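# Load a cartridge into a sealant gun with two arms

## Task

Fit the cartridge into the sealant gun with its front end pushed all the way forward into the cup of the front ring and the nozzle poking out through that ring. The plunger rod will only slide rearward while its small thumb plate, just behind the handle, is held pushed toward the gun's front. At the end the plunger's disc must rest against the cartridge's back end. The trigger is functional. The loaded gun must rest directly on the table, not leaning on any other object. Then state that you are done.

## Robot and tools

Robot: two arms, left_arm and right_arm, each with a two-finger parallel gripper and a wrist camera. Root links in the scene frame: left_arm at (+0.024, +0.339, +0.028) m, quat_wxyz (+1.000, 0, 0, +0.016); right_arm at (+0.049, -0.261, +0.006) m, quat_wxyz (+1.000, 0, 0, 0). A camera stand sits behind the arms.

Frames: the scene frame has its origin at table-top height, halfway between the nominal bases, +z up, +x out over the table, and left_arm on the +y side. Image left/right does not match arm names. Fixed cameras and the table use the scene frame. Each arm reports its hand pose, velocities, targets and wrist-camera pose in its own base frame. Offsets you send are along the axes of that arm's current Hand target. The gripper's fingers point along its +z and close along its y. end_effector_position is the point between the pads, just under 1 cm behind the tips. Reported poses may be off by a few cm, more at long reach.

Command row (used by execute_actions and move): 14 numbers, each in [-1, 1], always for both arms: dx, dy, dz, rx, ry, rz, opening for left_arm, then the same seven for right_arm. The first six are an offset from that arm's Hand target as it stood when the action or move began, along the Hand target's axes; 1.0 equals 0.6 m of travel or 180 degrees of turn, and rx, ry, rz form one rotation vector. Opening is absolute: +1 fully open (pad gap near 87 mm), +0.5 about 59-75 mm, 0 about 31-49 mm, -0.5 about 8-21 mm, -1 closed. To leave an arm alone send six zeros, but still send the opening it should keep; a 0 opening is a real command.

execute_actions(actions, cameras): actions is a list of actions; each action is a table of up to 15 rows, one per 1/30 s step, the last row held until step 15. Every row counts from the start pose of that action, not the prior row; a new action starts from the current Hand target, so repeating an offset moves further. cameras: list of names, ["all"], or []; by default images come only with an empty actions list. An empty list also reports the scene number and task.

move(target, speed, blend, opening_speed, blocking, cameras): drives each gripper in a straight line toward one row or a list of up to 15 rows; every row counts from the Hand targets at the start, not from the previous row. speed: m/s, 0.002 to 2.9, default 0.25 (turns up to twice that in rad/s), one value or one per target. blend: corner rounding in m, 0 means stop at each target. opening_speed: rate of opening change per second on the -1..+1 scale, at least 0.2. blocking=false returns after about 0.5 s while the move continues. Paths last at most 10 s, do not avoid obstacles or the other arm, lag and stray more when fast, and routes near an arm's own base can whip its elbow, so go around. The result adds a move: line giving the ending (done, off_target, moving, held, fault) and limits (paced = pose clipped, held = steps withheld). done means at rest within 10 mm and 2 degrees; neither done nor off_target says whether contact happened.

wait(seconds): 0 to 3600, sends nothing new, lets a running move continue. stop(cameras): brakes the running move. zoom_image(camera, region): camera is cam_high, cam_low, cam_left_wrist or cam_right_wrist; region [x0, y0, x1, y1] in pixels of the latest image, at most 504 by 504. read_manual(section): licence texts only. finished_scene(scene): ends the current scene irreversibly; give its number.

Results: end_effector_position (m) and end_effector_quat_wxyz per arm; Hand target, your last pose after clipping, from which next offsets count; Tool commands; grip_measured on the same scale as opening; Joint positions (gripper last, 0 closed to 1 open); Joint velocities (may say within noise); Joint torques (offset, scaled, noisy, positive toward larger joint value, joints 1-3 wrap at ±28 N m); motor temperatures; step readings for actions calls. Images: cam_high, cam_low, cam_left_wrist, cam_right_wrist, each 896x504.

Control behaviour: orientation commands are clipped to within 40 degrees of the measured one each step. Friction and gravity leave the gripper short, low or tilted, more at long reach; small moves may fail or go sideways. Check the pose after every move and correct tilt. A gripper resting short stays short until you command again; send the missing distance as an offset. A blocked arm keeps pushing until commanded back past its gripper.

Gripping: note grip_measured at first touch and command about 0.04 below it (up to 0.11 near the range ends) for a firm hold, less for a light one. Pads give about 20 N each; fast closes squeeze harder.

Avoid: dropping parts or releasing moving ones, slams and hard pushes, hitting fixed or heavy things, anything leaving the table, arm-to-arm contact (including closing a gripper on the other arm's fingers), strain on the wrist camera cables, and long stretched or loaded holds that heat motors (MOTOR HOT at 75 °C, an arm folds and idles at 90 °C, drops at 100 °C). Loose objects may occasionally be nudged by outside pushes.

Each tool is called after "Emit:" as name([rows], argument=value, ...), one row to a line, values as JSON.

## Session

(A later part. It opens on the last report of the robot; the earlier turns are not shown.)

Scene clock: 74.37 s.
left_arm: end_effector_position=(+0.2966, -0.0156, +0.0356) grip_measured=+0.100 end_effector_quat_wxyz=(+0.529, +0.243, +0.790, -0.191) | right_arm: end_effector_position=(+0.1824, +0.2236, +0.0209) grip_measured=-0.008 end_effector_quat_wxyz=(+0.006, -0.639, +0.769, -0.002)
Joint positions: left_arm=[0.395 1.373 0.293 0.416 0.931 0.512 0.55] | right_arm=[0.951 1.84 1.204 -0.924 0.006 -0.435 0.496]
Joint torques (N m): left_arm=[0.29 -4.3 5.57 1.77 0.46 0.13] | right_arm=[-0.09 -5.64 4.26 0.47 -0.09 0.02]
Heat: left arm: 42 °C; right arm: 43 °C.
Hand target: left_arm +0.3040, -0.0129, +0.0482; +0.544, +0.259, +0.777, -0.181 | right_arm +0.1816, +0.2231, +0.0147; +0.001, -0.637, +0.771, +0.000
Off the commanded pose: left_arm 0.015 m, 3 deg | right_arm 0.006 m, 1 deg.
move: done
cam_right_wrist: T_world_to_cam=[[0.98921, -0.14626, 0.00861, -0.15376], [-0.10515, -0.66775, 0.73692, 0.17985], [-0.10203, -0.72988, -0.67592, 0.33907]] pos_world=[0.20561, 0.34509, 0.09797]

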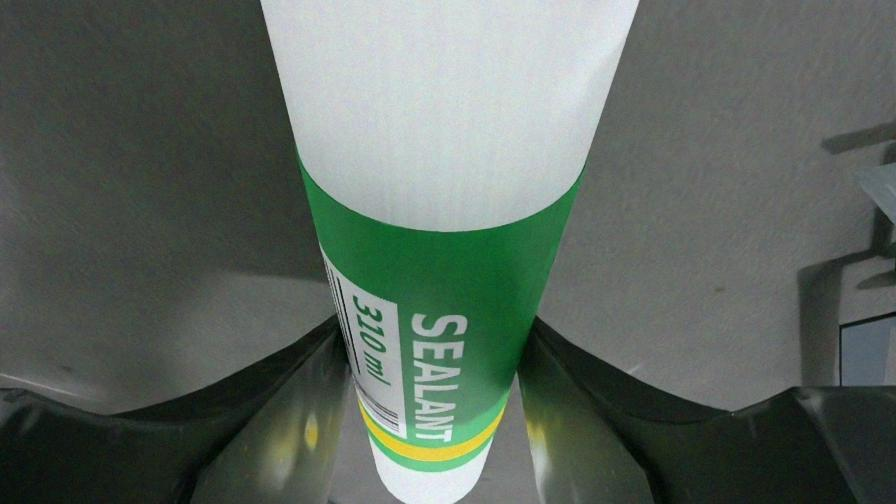

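Emit:
move([
  [-0.172,0,-0.063,0,0,0,0.8,0,0,0,0,0,0,-0.1],
  [-0.348,-0.2702,0.4107,-0.26,0.3251,-0.3717,0.8,0,0,0,0,0,0,-0.1],
], blend=[0.03,0], speed=0.25, cameras=["cam_left_wrist","cam_high","cam_low"])

Scene clock: 82.60 s.
left_arm: end_effector_position=(+0.4436, -0.3178, +0.1605) grip_measured=+0.800 end_effector_quat_wxyz=(+0.120, -0.365, +0.908, -0.166) | right_arm: end_effector_position=(+0.1824, +0.2236, +0.0209) grip_measured=-0.008 end_effector_quat_wxyz=(+0.006, -0.639, +0.769, -0.002)
Joint positions: left_arm=[-0.545 2.542 2.845 -1.461 0.007 -1.312 0.9] | right_arm=[0.951 1.84 1.204 -0.924 0.006 -0.435 0.496]
Joint torques (N m): left_arm=[-0.06 -9.43 5.97 1.49 0.13 -0.11] | right_arm=[-0.12 -5.65 4.27 0.49 -0.09 0.02]
Heat: left arm: 42 °C; right arm: 42 °C.
Hand target: left_arm +0.4495, -0.3241, +0.1603; +0.000, -0.346, +0.938, +0.000 | right_arm +0.1816, +0.2231, +0.0147; +0.001, -0.637, +0.771, +0.000
Off the commanded pose: left_arm 0.009 m, 24 deg | right_arm 0.006 m, 1 deg.
elbow stopped short (left arm): the move would have taken joint 3 (elbow) straighter than the controller allows.
move: off_target (left_arm)
cam_left_wrist: T_world_to_cam=[[0.62048, -0.68175, 0.38759, -0.55502], [-0.72245, -0.30466, 0.62068, 0.15012], [-0.30506, -0.66513, -0.68157, 0.17454]] pos_world=[0.50607, -0.21655, 0.2409]
Images, in order (width x height): cam_high 896x504, cam_low 896x504, cam_left_wrist 896x504.

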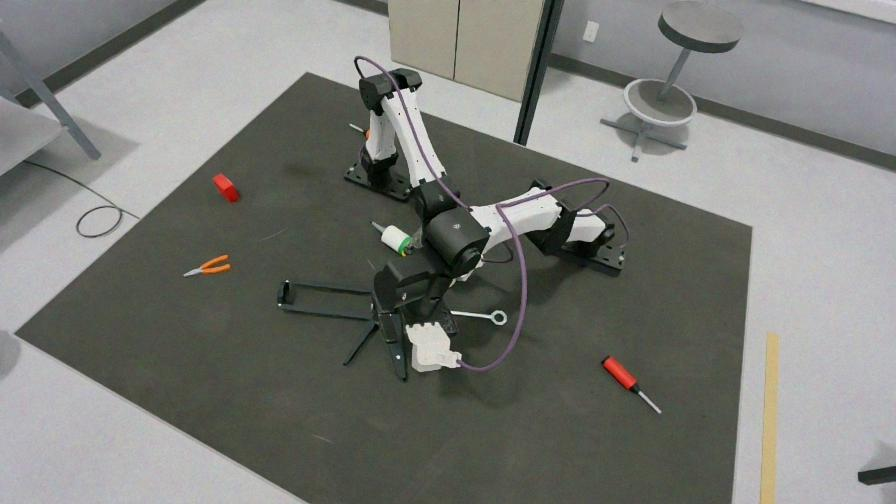

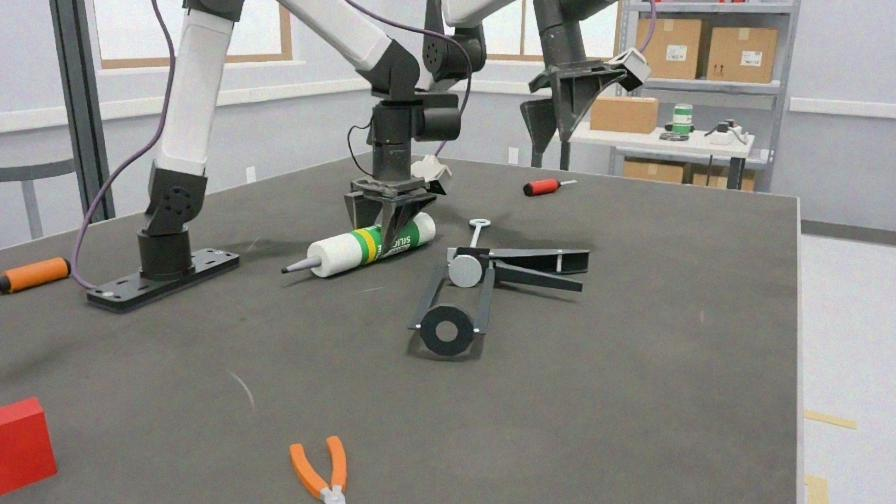

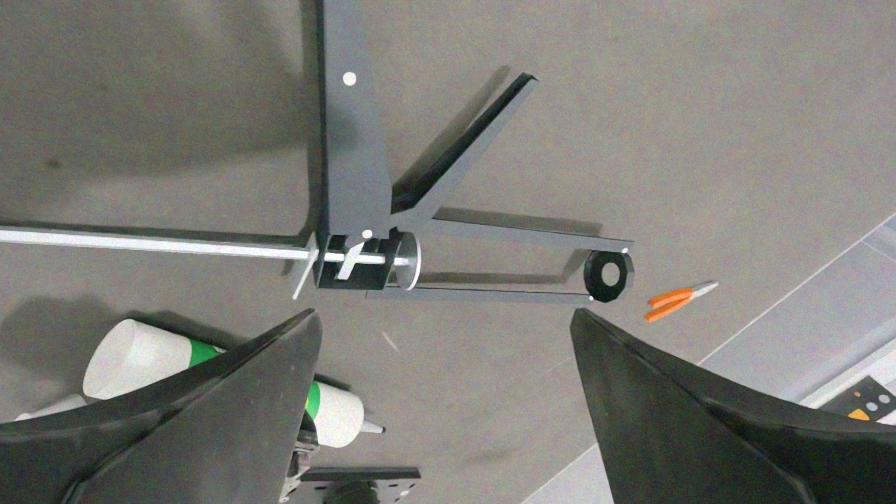

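Emit:
move(target=[0.0498,0.402,0.1422,0.2027,-0.3201,0.3183,0.3,0,0,0,0,0,0,-0.1], speed=0.25, cameras=["cam_left_wrist","cam_high"])

Scene clock: 86.73 s.
left_arm: end_effector_position=(+0.3330, -0.2243, +0.0894) grip_measured=+0.300 end_effector_quat_wxyz=(+0.316, -0.087, +0.936, -0.128) | right_arm: end_effector_position=(+0.1824, +0.2236, +0.0209) grip_measured=-0.008 end_effector_quat_wxyz=(+0.006, -0.639, +0.769, -0.002)
Joint positions: left_arm=[-0.614 1.6 1.072 -0.372 -0.206 -0.729 0.65] | right_arm=[0.951 1.84 1.204 -0.924 0.006 -0.435 0.496]
Joint torques (N m): left_arm=[-0.03 -5.34 5.96 1.81 -0.07 -0.04] | right_arm=[-0.12 -5.67 4.26 0.48 -0.1 0.02]
Heat: left arm: 41 °C; right arm: 42 °C.
Hand target: left_arm +0.3357, -0.2264, +0.0915; +0.319, -0.089, +0.934, -0.131 (not the last commanded pose) | right_arm +0.1816, +0.2231, +0.0147; +0.001, -0.637, +0.771, +0.000
Off the commanded pose: left_arm 0.091 m, 41 deg | right_arm 0.006 m, 1 deg.
move: held (left_arm; a check stopped the path); limits=held
pose unreachable (left arm): on one or more control steps of this call, first in action 0 (counted from 0), this arm could not follow its commanded pose, so it was not sent that pose on those steps. It may still have moved: this result reports where it is.
cause: moving toward the commanded pose would bring a part of the arm too close to another arm (this arm's fingers and the right arm's wrist (the part past joint 4), along the way the arms are being sent, or toward where that arm still pushes).
cam_left_wrist: T_world_to_cam=[[0.08004, -0.95363, 0.29014, -0.26745], [-0.98047, -0.02287, 0.19531, 0.32998], [-0.17962, -0.30011, -0.93684, 0.21737]] pos_world=[0.38399, -0.18226, 0.21679]
Images, in order (width x height): cam_high 896x504, cam_left_wrist 896x504.

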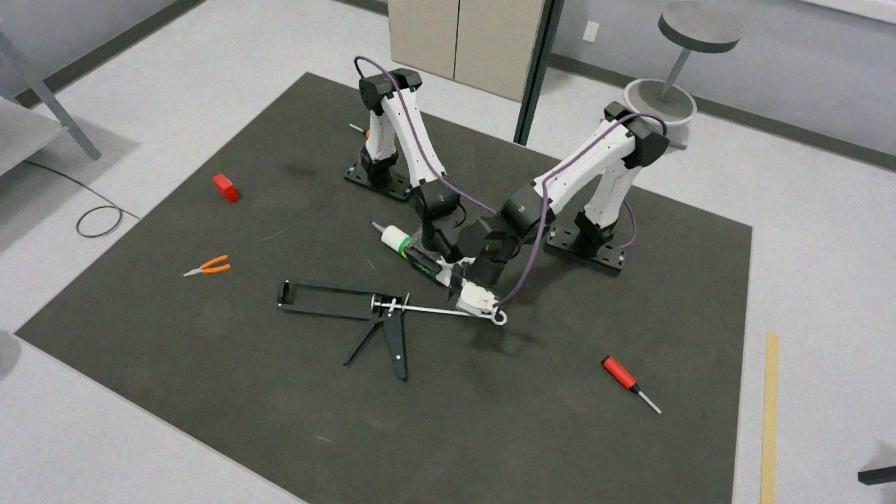

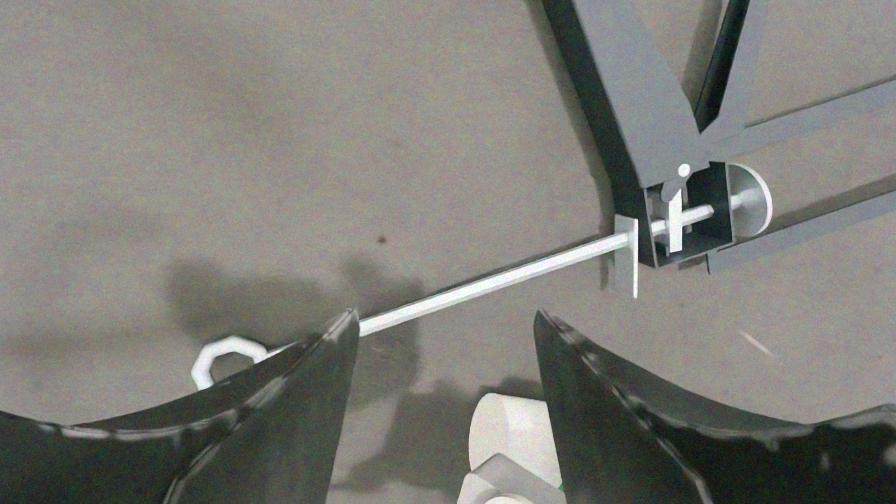

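Emit:
move([
  [-0.108,0.062,-0.074,0,0,0,0.3,0,0,0,0,0,0,-0.1],
  [0.0473,0.1178,-0.101,0.0653,-0.1265,0.1766,0.3,0,0,0,0,0,0,-0.1],
], speed=0.2, blend=[0.03,0], cameras=["cam_left_wrist","cam_high"])

Scene clock: 90.50 s.
left_arm: end_effector_position=(+0.2783, -0.1597, +0.1140) grip_measured=+0.300 end_effector_quat_wxyz=(+0.542, +0.160, +0.815, -0.128) | right_arm: end_effector_position=(+0.1824, +0.2227, +0.0209) grip_measured=-0.008 end_effector_quat_wxyz=(+0.004, -0.651, +0.759, -0.006)
Joint positions: left_arm=[-0.592 0.96 0.388 0.176 -0.155 -0.102 0.65] | right_arm=[0.957 1.841 1.204 -0.928 0.013 -0.46 0.496]
Joint torques (N m): left_arm=[-0.92 -1.84 3.88 1.94 -0.05 0.2] | right_arm=[-0.65 -5.71 4.27 0.5 -0.17 0.32]
Motor temperatures (°C): left_arm=[27 40 41 41 25 25 25] | right_arm=[29 36 42 34 29 25 30]
Heat: left arm: 41 °C; right arm: 42 °C.
Hand target: left_arm +0.2701, -0.1549, +0.1000; +0.525, +0.177, +0.825, -0.112 | right_arm +0.1816, +0.2231, +0.0146; +0.001, -0.637, +0.771, +0.000
Off the commanded pose: left_arm 0.017 m, 3 deg | right_arm 0.006 m, 2 deg.
move: off_target (left_arm)
cam_left_wrist: T_world_to_cam=[[-0.39848, -0.9167, 0.02957, -0.03978], [-0.86994, 0.36755, -0.32879, 0.36444], [0.29053, -0.15675, -0.94394, 0.14297]] pos_world=[0.25966, -0.14801, 0.25595]
Images, in order (width x height): cam_high 896x504, cam_left_wrist 896x504.

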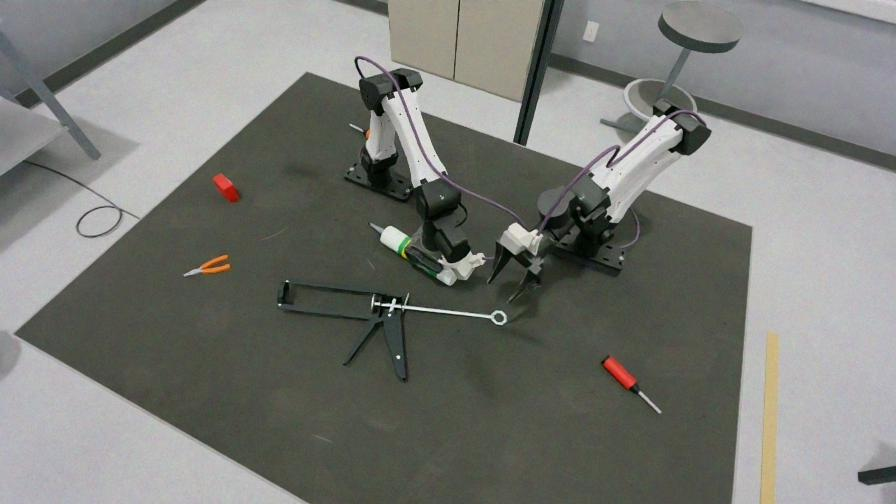

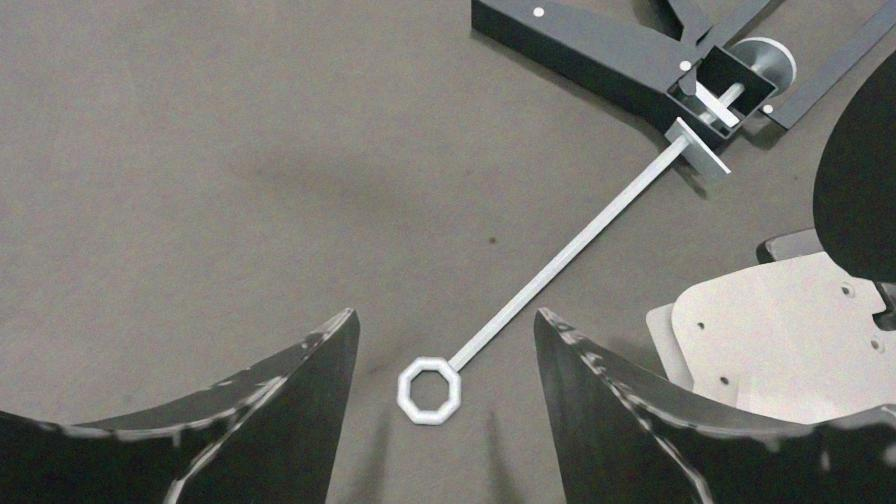

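Emit:
zoom_image(camera="cam_high", region=[370, 180, 600, 330])

Scaled by 2.191 from the camera's image (finer frame: 1280x720).

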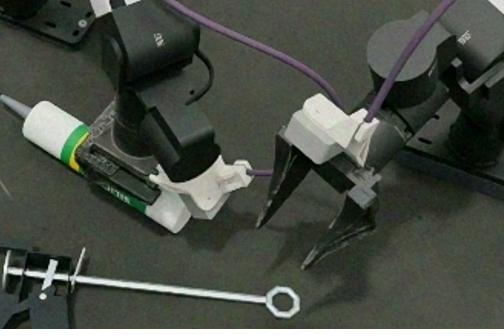

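Emit:
move([
  [-0.031,0.076,-0.052,0,0,0,0.3,0,0,0,0,0,0,-0.1],
  [-0.031,0.076,-0.052,0,0,0,0.3,0,0,-0.18,0,0,0,-0.1],
], speed=0.15, cameras=["cam_right_wrist","cam_low","cam_high"])

Scene clock: 94.03 s.
left_arm: end_effector_position=(+0.2660, -0.1035, +0.1173) grip_measured=+0.300 end_effector_quat_wxyz=(+0.514, +0.171, +0.833, -0.111) | right_arm: end_effector_position=(+0.1797, +0.2218, +0.1061) grip_measured=-0.008 end_effector_quat_wxyz=(-0.018, -0.642, +0.767, -0.007)
Joint positions: left_arm=[-0.328 0.773 0.407 -0.1 0.078 0.029 0.65] | right_arm=[0.954 1.803 1.497 -1.304 0.004 -0.44 0.496]
Joint torques (N m): left_arm=[0.43 -0.69 7.76 2.23 0.17 0.1] | right_arm=[-0.43 -9.62 7.65 0.02 -0.07 0.08]
Heat: left arm: 42 °C; right arm: 42 °C.
Hand target: left_arm +0.2702, -0.1049, +0.1301; +0.525, +0.177, +0.825, -0.112 | right_arm +0.1815, +0.2230, +0.1226; +0.000, -0.637, +0.771, +0.000
Off the commanded pose: left_arm 0.014 m, 2 deg | right_arm 0.017 m, 2 deg.
move: off_target (left_arm, right_arm)
cam_right_wrist: T_world_to_cam=[[0.99028, -0.13817, -0.01632, -0.15144], [-0.07652, -0.63885, 0.76551, 0.10098], [-0.11619, -0.75682, -0.64321, 0.40017]] pos_world=[0.20419, 0.34645, 0.17762]
Images, in order (width x height): cam_high 896x504, cam_low 896x504, cam_right_wrist 896x504.

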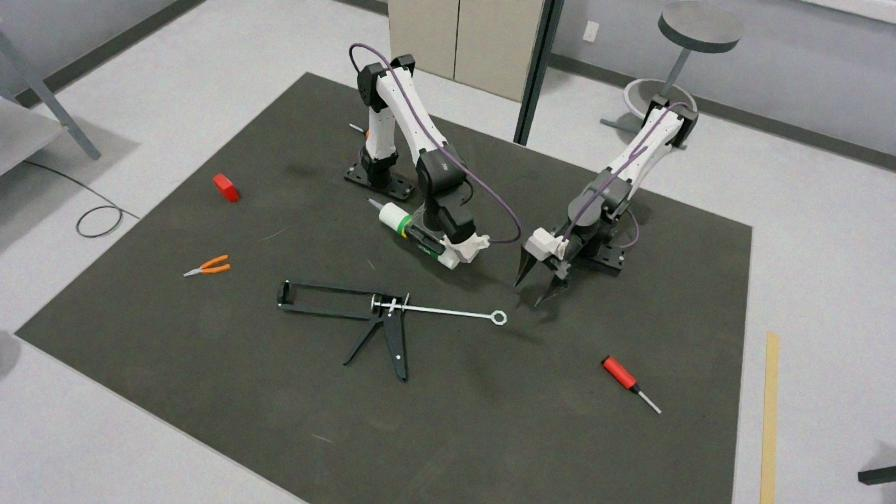

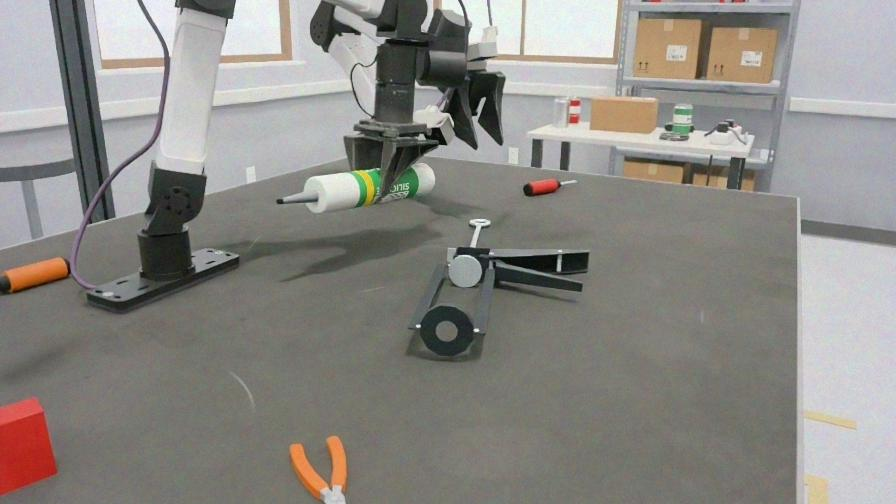

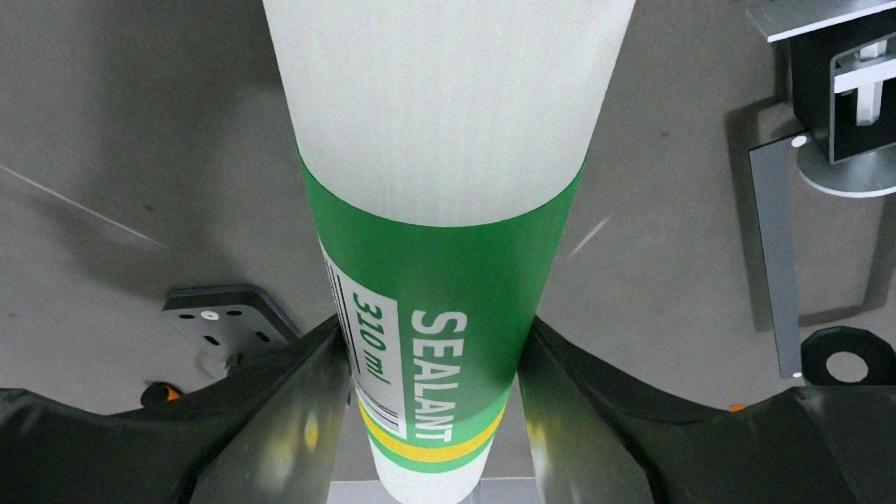

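Emit:
move(target=[0,0,0,0,0,0,0.3,0.0567,-0.3543,-0.0623,-0.0243,-0.0809,-0.1849,-0.15], speed=0.15, cameras=["cam_right_wrist","cam_low","cam_high","cam_left_wrist"])

Scene clock: 100.17 s.
left_arm: end_effector_position=(+0.2660, -0.1035, +0.1173) grip_measured=+0.300 end_effector_quat_wxyz=(+0.514, +0.171, +0.833, -0.111) | right_arm: end_effector_position=(+0.3805, +0.1450, +0.1553) grip_measured=-0.008 end_effector_quat_wxyz=(-0.086, +0.821, -0.557, -0.087)
Joint positions: left_arm=[-0.328 0.773 0.407 -0.1 0.078 0.029 0.65] | right_arm=[0.36 2.098 2.13 -1.56 -0.242 -1.584 0.496]
Joint torques (N m): left_arm=[0.38 -0.68 7.83 2.24 0.17 0.1] | right_arm=[0.23 -8.16 7.82 0.24 -0.41 -0.12]
Heat: left arm: 43 °C; right arm: 43 °C.
Hand target: left_arm +0.2702, -0.1049, +0.1301; +0.525, +0.177, +0.825, -0.112 | right_arm +0.3839, +0.1498, +0.1602; -0.073, +0.825, -0.550, -0.108
Off the commanded pose: left_arm 0.013 m, 2 deg | right_arm 0.008 m, 3 deg.
joint sent to its limit (right arm) — joint 4 (wrist pitch), lower limit. The joint targets are off in orientation, not in position.
move: off_target (right_arm)
cam_left_wrist: T_world_to_cam=[[-0.3989, -0.91699, 0.00337, 0.00985], [-0.88621, 0.38456, -0.25836, 0.33193], [0.23562, -0.10605, -0.96604, 0.18083]] pos_world=[0.25548, -0.09944, 0.26041]
cam_right_wrist: T_world_to_cam=[[0.9157, 0.39837, 0.05286, -0.42017], [0.3029, -0.77065, 0.56067, -0.06386], [0.26409, -0.4974, -0.82635, 0.24316]] pos_world=[0.33988, 0.23911, 0.25895]

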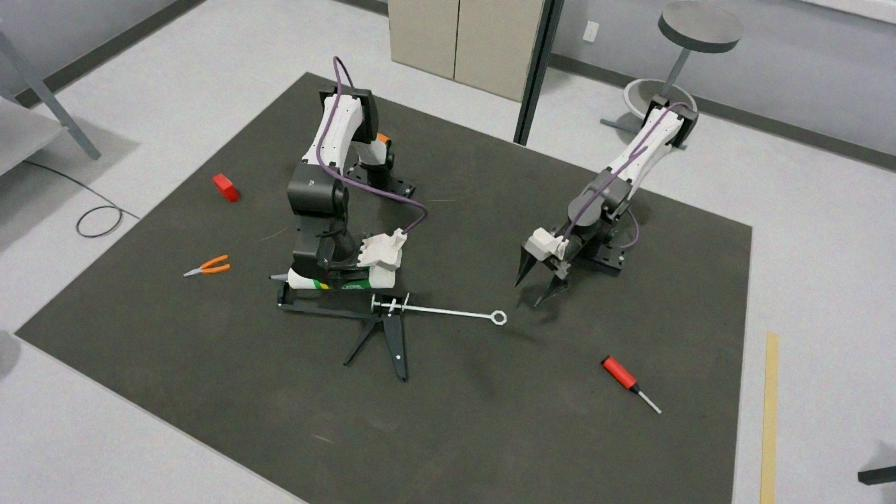

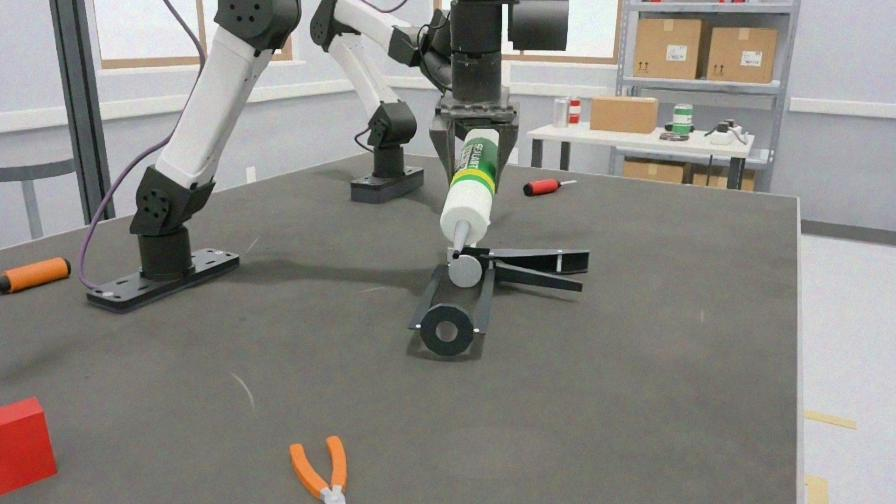

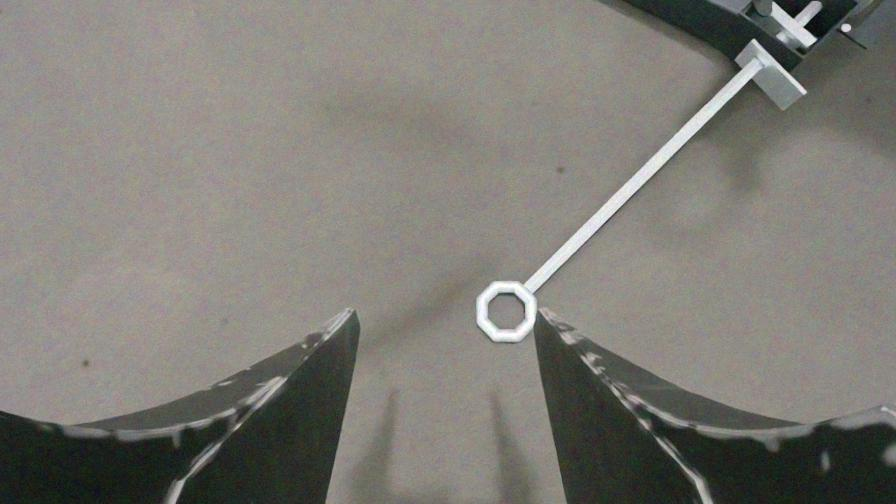

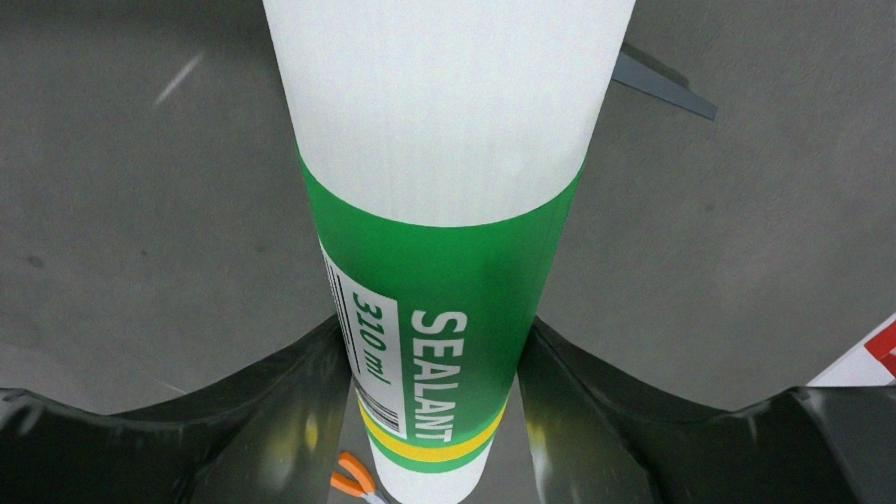

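Emit:
move(target=[0.0867,-0.0642,0.0783,0,0,0,0.2,0,0,0,0,0,0,-0.15], speed=0.15, cameras=["cam_left_wrist"])

Scene clock: 102.67 s.
left_arm: end_effector_position=(+0.2711, -0.1478, +0.0621) grip_measured=+0.200 end_effector_quat_wxyz=(+0.518, +0.184, +0.828, -0.112) | right_arm: end_effector_position=(+0.3805, +0.1450, +0.1553) grip_measured=-0.008 end_effector_quat_wxyz=(-0.087, +0.821, -0.557, -0.087)
Joint positions: left_arm=[-0.556 1.055 0.254 0.345 -0.111 -0.049 0.6] | right_arm=[0.36 2.098 2.13 -1.56 -0.242 -1.585 0.496]
Joint torques (N m): left_arm=[-0.64 -0.94 4.41 2.64 -0.11 -0.14] | right_arm=[0.21 -8.17 7.83 0.24 -0.4 -0.12]
Heat: left arm: 43 °C; right arm: 43 °C.
Hand target: left_arm +0.2732, -0.1486, +0.0631; +0.525, +0.177, +0.825, -0.113 | right_arm +0.3839, +0.1497, +0.1602; -0.073, +0.825, -0.550, -0.108
Off the commanded pose: left_arm 0.002 m, 1 deg | right_arm 0.008 m, 3 deg.
joint sent to its limit (right arm) — joint 4 (wrist pitch), lower limit. The joint targets are off in orientation, not in position.
move: done
cam_left_wrist: T_world_to_cam=[[-0.42144, -0.9068, -0.01045, -0.02008], [-0.87232, 0.40851, -0.26867, 0.33968], [0.2479, -0.10411, -0.96318, 0.11842]] pos_world=[0.25849, -0.14464, 0.20511]

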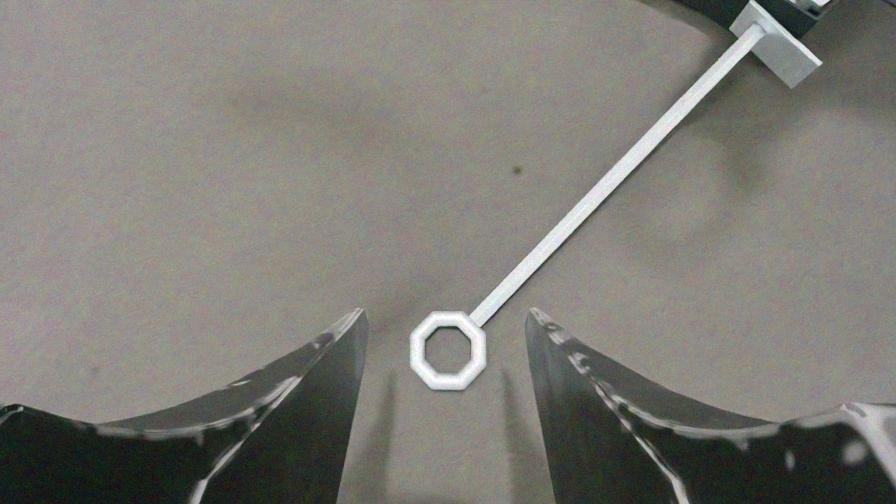

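Emit:
move([
  [0.105,0,0.049,0,0,0,0.2,0,0,0,0,0,0,-0.15],
  [0.105,0,0.049,0,0,0,-0.3,0,0,0,0,0,0,-0.15],
], speed=0.1, opening_speed=0.5, cameras=["cam_left_wrist"])

Scene clock: 105.97 s.
left_arm: end_effector_position=(+0.2737, -0.1485, -0.0058) grip_measured=-0.300 end_effector_quat_wxyz=(+0.523, +0.179, +0.826, -0.113) | right_arm: end_effector_position=(+0.3805, +0.1450, +0.1553) grip_measured=-0.008 end_effector_quat_wxyz=(-0.087, +0.821, -0.557, -0.087)
Joint positions: left_arm=[-0.556 1.583 0.1 1.039 -0.117 -0.054 0.35] | right_arm=[0.36 2.098 2.13 -1.56 -0.242 -1.585 0.496]
Joint torques (N m): left_arm=[-0.66 -2.11 2.19 2.52 -0.06 -0.07] | right_arm=[0.21 -8.16 7.83 0.23 -0.4 -0.11]
Heat: left arm: 43 °C; right arm: 43 °C.
Hand target: left_arm +0.2731, -0.1486, -0.0064; +0.525, +0.177, +0.825, -0.112 | right_arm +0.3839, +0.1497, +0.1602; -0.073, +0.825, -0.550, -0.108
Off the commanded pose: left_arm 0.001 m, 0 deg | right_arm 0.008 m, 3 deg.
joint sent to its limit (right arm) — joint 4 (wrist pitch), lower limit. The joint targets are off in orientation, not in position.
move: done
cam_left_wrist: T_world_to_cam=[[-0.41424, -0.91014, -0.00683, -0.02277], [-0.87298, 0.39943, -0.27995, 0.32269], [0.25752, -0.11001, -0.95999, 0.04879]] pos_world=[0.25971, -0.14425, 0.13702]

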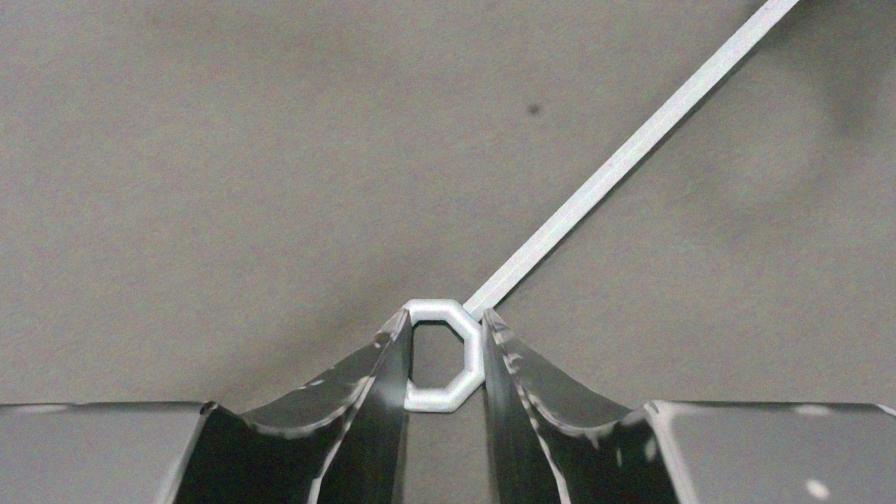

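Emit:
move([
  [0,0,0,0,0,0,0.2,0,0,0,0,0,0,-0.15],
  [0.0147,0,-0.0078,0,0,0,0.2,0,0,0,0,0,0,-0.15],
  [0.0147,0,-0.0078,0,0,0,-0.3,0,0,0,0,0,0,-0.15],
], speed=0.05, opening_speed=0.5, cameras=["cam_left_wrist"])

Scene clock: 109.47 s.
left_arm: end_effector_position=(+0.2664, -0.1447, -0.0125) grip_measured=-0.081 end_effector_quat_wxyz=(+0.522, +0.180, +0.826, -0.112) | right_arm: end_effector_position=(+0.3805, +0.1450, +0.1553) grip_measured=-0.008 end_effector_quat_wxyz=(-0.087, +0.821, -0.557, -0.087)
Joint positions: left_arm=[-0.561 1.627 0.063 1.116 -0.123 -0.055 0.459] | right_arm=[0.36 2.098 2.13 -1.56 -0.242 -1.585 0.496]
Joint torques (N m): left_arm=[-0.8 -2.11 1.81 2.55 -0.07 -0.09] | right_arm=[0.21 -8.16 7.82 0.24 -0.4 -0.12]
Heat: left arm: 43 °C; right arm: 43 °C.
Hand target: left_arm +0.2659, -0.1453, -0.0124; +0.525, +0.177, +0.825, -0.112 | right_arm +0.3839, +0.1497, +0.1602; -0.073, +0.825, -0.550, -0.108
Off the commanded pose: left_arm 0.001 m, 1 deg | right_arm 0.008 m, 3 deg.
joint sent to its limit (right arm) — joint 4 (wrist pitch), lower limit. The joint targets are off in orientation, not in position.
move: done
cam_left_wrist: T_world_to_cam=[[-0.41384, -0.91031, -0.00906, -0.02249], [-0.87349, 0.39987, -0.27771, 0.31318], [0.25642, -0.10701, -0.96062, 0.04544]] pos_world=[0.25261, -0.14084, 0.13042]

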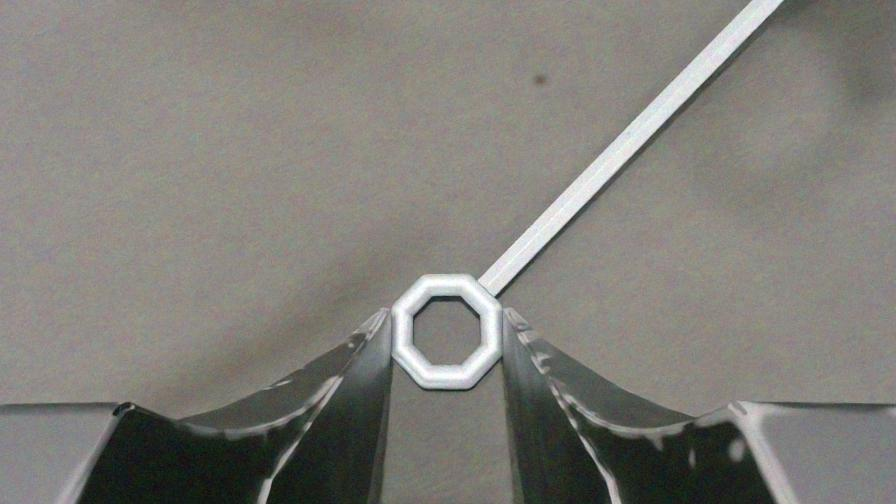

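Emit:
execute_actions(actions=[])

Emit:
zoom_image(camera="cam_low", region=[360, 110, 620, 380])

Emit:
zoom_image(camera="cam_high", region=[250, 220, 450, 380])

Scene clock: 109.77 s.
left_arm: end_effector_position=(+0.2664, -0.1447, -0.0125) grip_measured=-0.081 end_effector_quat_wxyz=(+0.522, +0.180, +0.826, -0.112) | right_arm: end_effector_position=(+0.3805, +0.1450, +0.1553) grip_measured=-0.008 end_effector_quat_wxyz=(-0.087, +0.821, -0.557, -0.087)
Joint positions: left_arm=[-0.561 1.627 0.063 1.116 -0.123 -0.055 0.459] | right_arm=[0.36 2.098 2.13 -1.56 -0.242 -1.585 0.496]
Joint velocities: within noise
Joint torques (N m): left_arm=[-0.8 -2.15 1.87 2.55 -0.07 -0.1] | right_arm=[0.21 -8.16 7.84 0.23 -0.4 -0.12]
Motor temperatures (°C): left_arm=[27 38 42 43 25 25 25] | right_arm=[29 40 43 33 29 25 30]
Heat: left arm: 43 °C; right arm: 43 °C.
Hand target: left_arm +0.2659, -0.1453, -0.0124; +0.525, +0.177, +0.825, -0.112 | right_arm +0.3839, +0.1497, +0.1602; -0.073, +0.825, -0.550, -0.108
Tool commands: left_gripper/opening=-0.3 right_gripper/opening=-0.15
Off the commanded pose: left_arm 0.001 m, 1 deg | right_arm 0.008 m, 3 deg.
camera_calibration:
cam_left_wrist: T_world_to_cam=[[-0.41384, -0.91031, -0.00906, -0.02249], [-0.87349, 0.39987, -0.27771, 0.31318], [0.25642, -0.10701, -0.96062, 0.04544]] pos_world=[0.25261, -0.14084, 0.13042]
cam_right_wrist: T_world_to_cam=[[0.91539, 0.39905, 0.05298, -0.42026], [0.30341, -0.77043, 0.56069, -0.06404], [0.26456, -0.49718, -0.82633, 0.24285]] pos_world=[0.33988, 0.23911, 0.25885]

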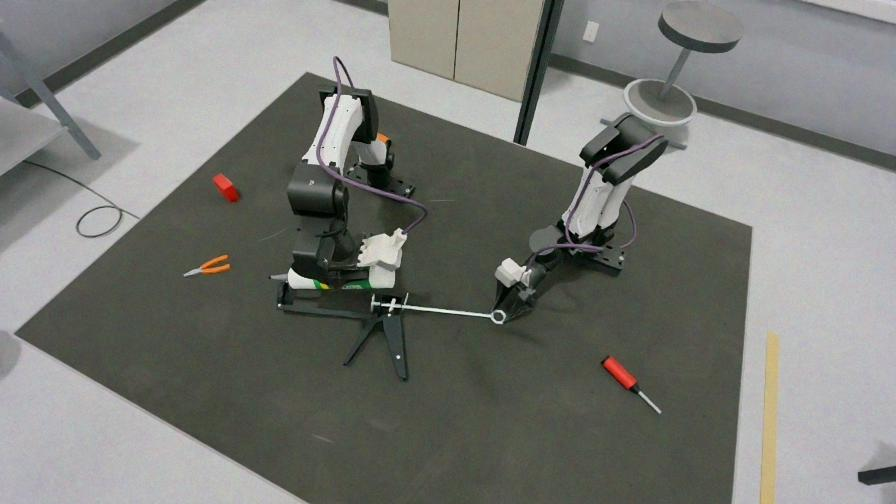

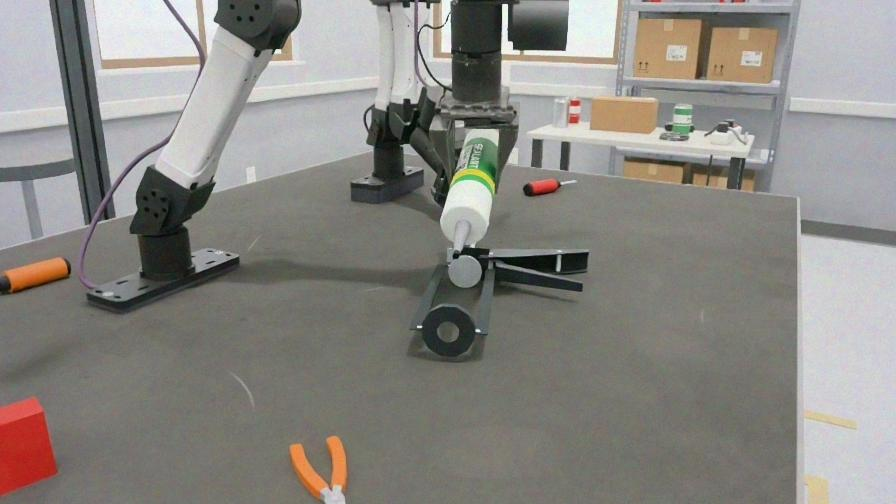

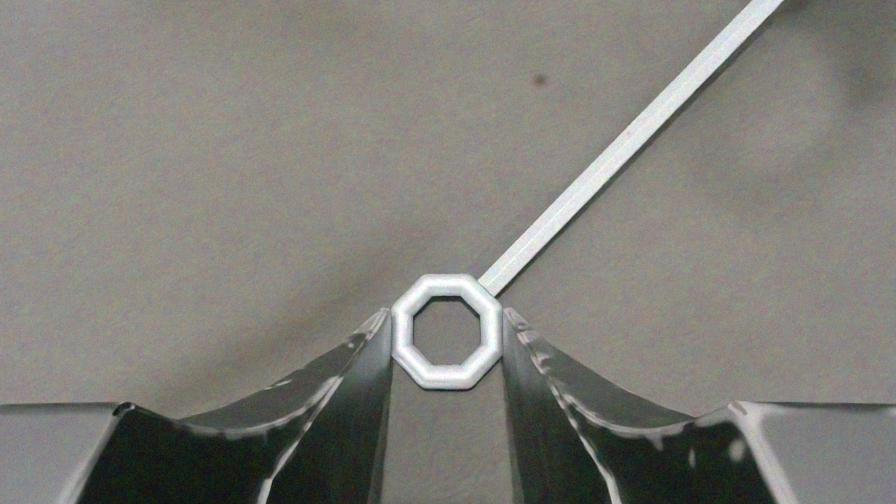

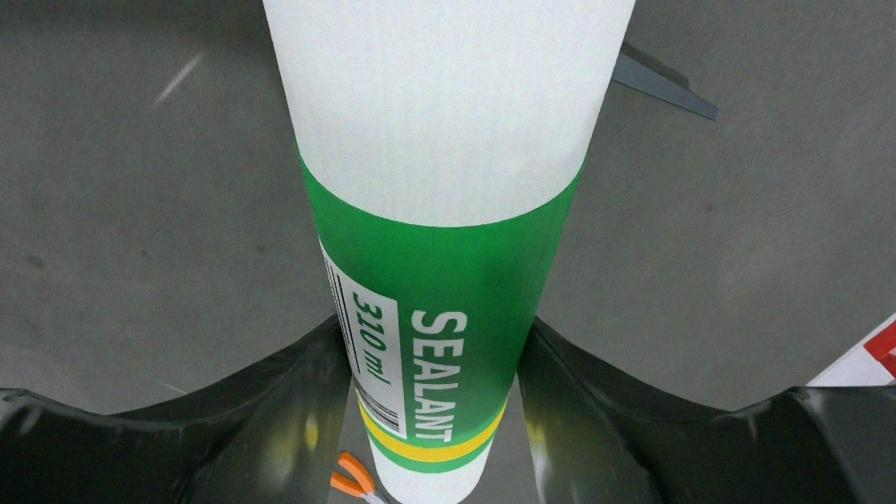

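Scaled by 1.867 from the camera's image (finer frame: 1280x720).

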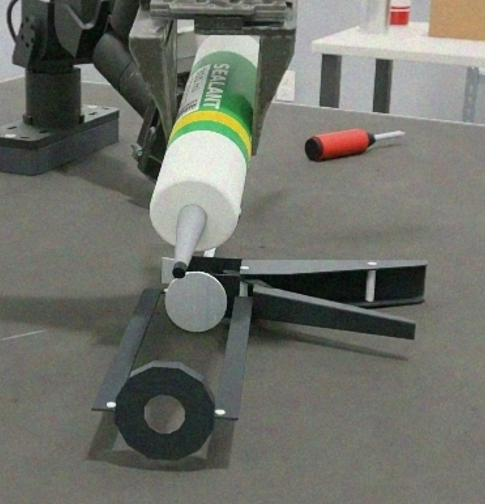

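Scaled by 2.520 from the camera's image (finer frame: 1280x720).

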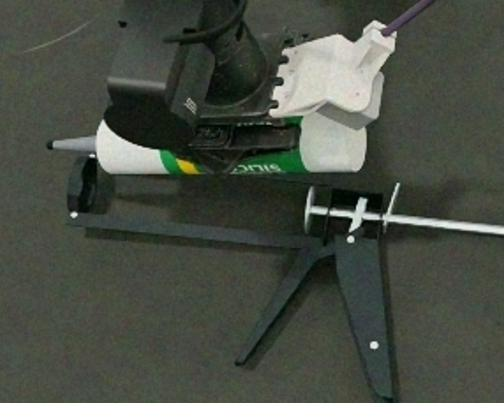

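Emit:
move(target=[0,0,0,0,0,0,-0.3,0.0343,-0.0078,0.0945,0,0,0,-0.15], speed=0.1, cameras=["cam_low","cam_high","cam_left_wrist"])

Emit:
zoom_image(camera="cam_low", region=[360, 110, 620, 380])

Emit:
zoom_image(camera="cam_high", region=[250, 220, 450, 380])

Scene clock: 112.03 s.
left_arm: end_effector_position=(+0.2664, -0.1447, -0.0125) grip_measured=-0.081 end_effector_quat_wxyz=(+0.522, +0.180, +0.826, -0.112) | right_arm: end_effector_position=(+0.3888, +0.1453, +0.1017) grip_measured=-0.008 end_effector_quat_wxyz=(-0.067, +0.825, -0.552, -0.103)
Joint positions: left_arm=[-0.561 1.627 0.063 1.116 -0.123 -0.055 0.459] | right_arm=[0.352 2.155 2.003 -1.432 -0.246 -1.611 0.496]
Joint torques (N m): left_arm=[-0.79 -2.14 1.81 2.57 -0.06 -0.1] | right_arm=[-0.36 -9.11 5.16 0.28 -0.4 -0.12]
Heat: left arm: 43 °C; right arm: 43 °C.
Hand target: left_arm +0.2659, -0.1453, -0.0124; +0.525, +0.177, +0.825, -0.112 | right_arm +0.3903, +0.1468, +0.1001; -0.073, +0.825, -0.550, -0.108
Off the commanded pose: left_arm 0.001 m, 1 deg | right_arm 0.003 m, 1 deg.
move: done
cam_left_wrist: T_world_to_cam=[[-0.41384, -0.91031, -0.00906, -0.02249], [-0.87349, 0.39987, -0.27771, 0.31318], [0.25642, -0.10701, -0.96062, 0.04544]] pos_world=[0.25261, -0.14084, 0.13042]
Images, in order (width x height): cam_high 896x504, cam_low 896x504, cam_left_wrist 896x504.

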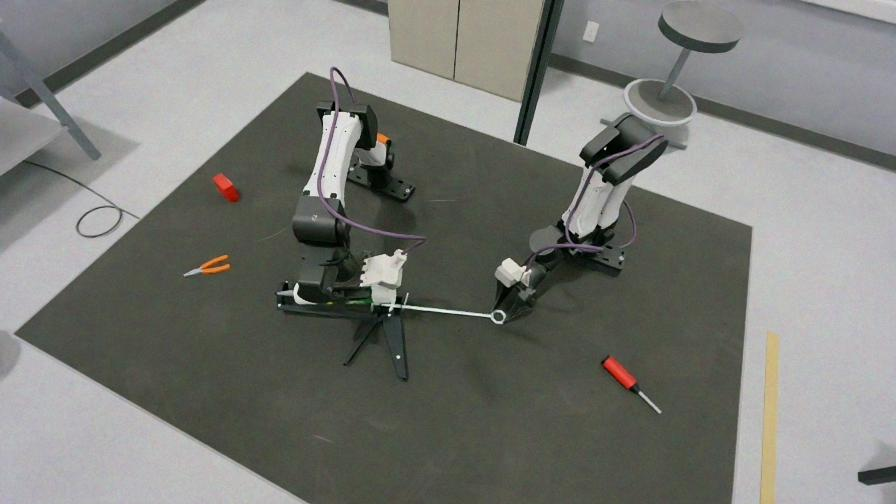

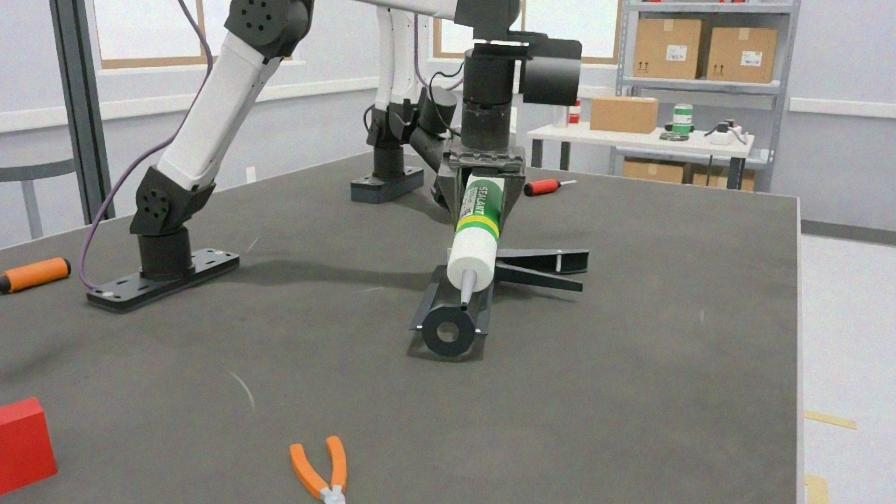

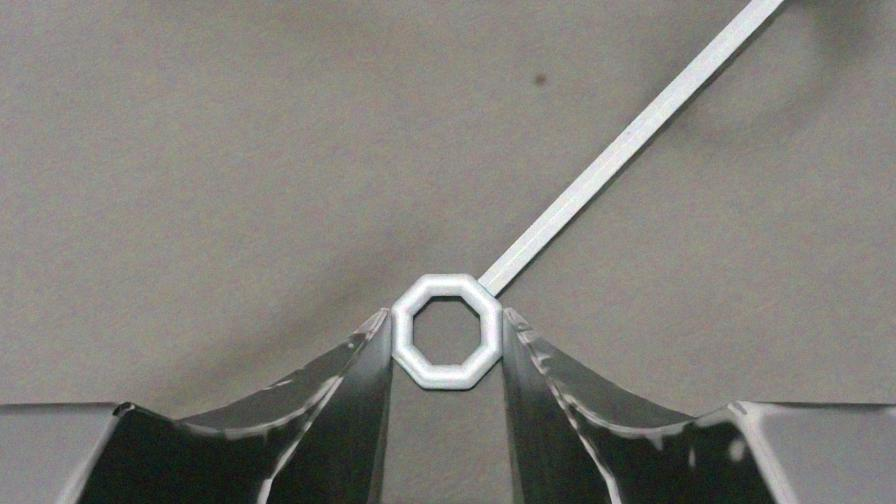

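Scaled by 1.867 from the camera's image (finer frame: 1280x720).

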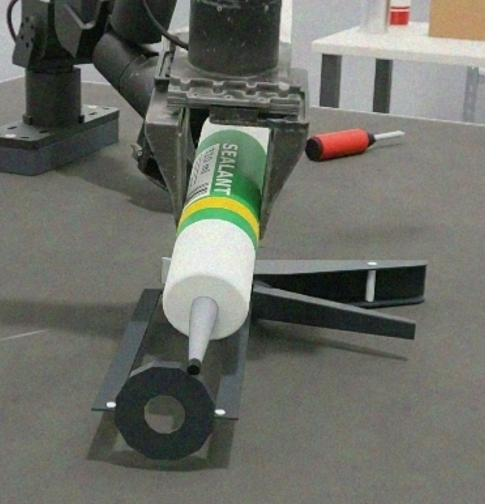

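Scaled by 2.520 from the camera's image (finer frame: 1280x720).

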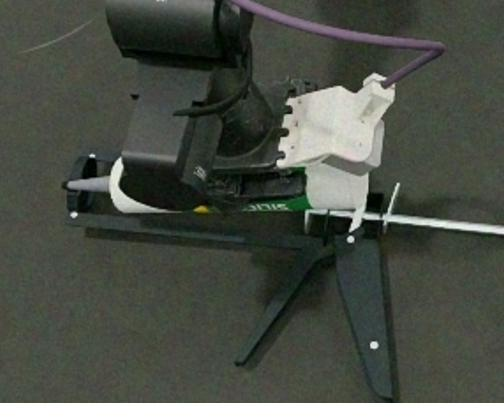

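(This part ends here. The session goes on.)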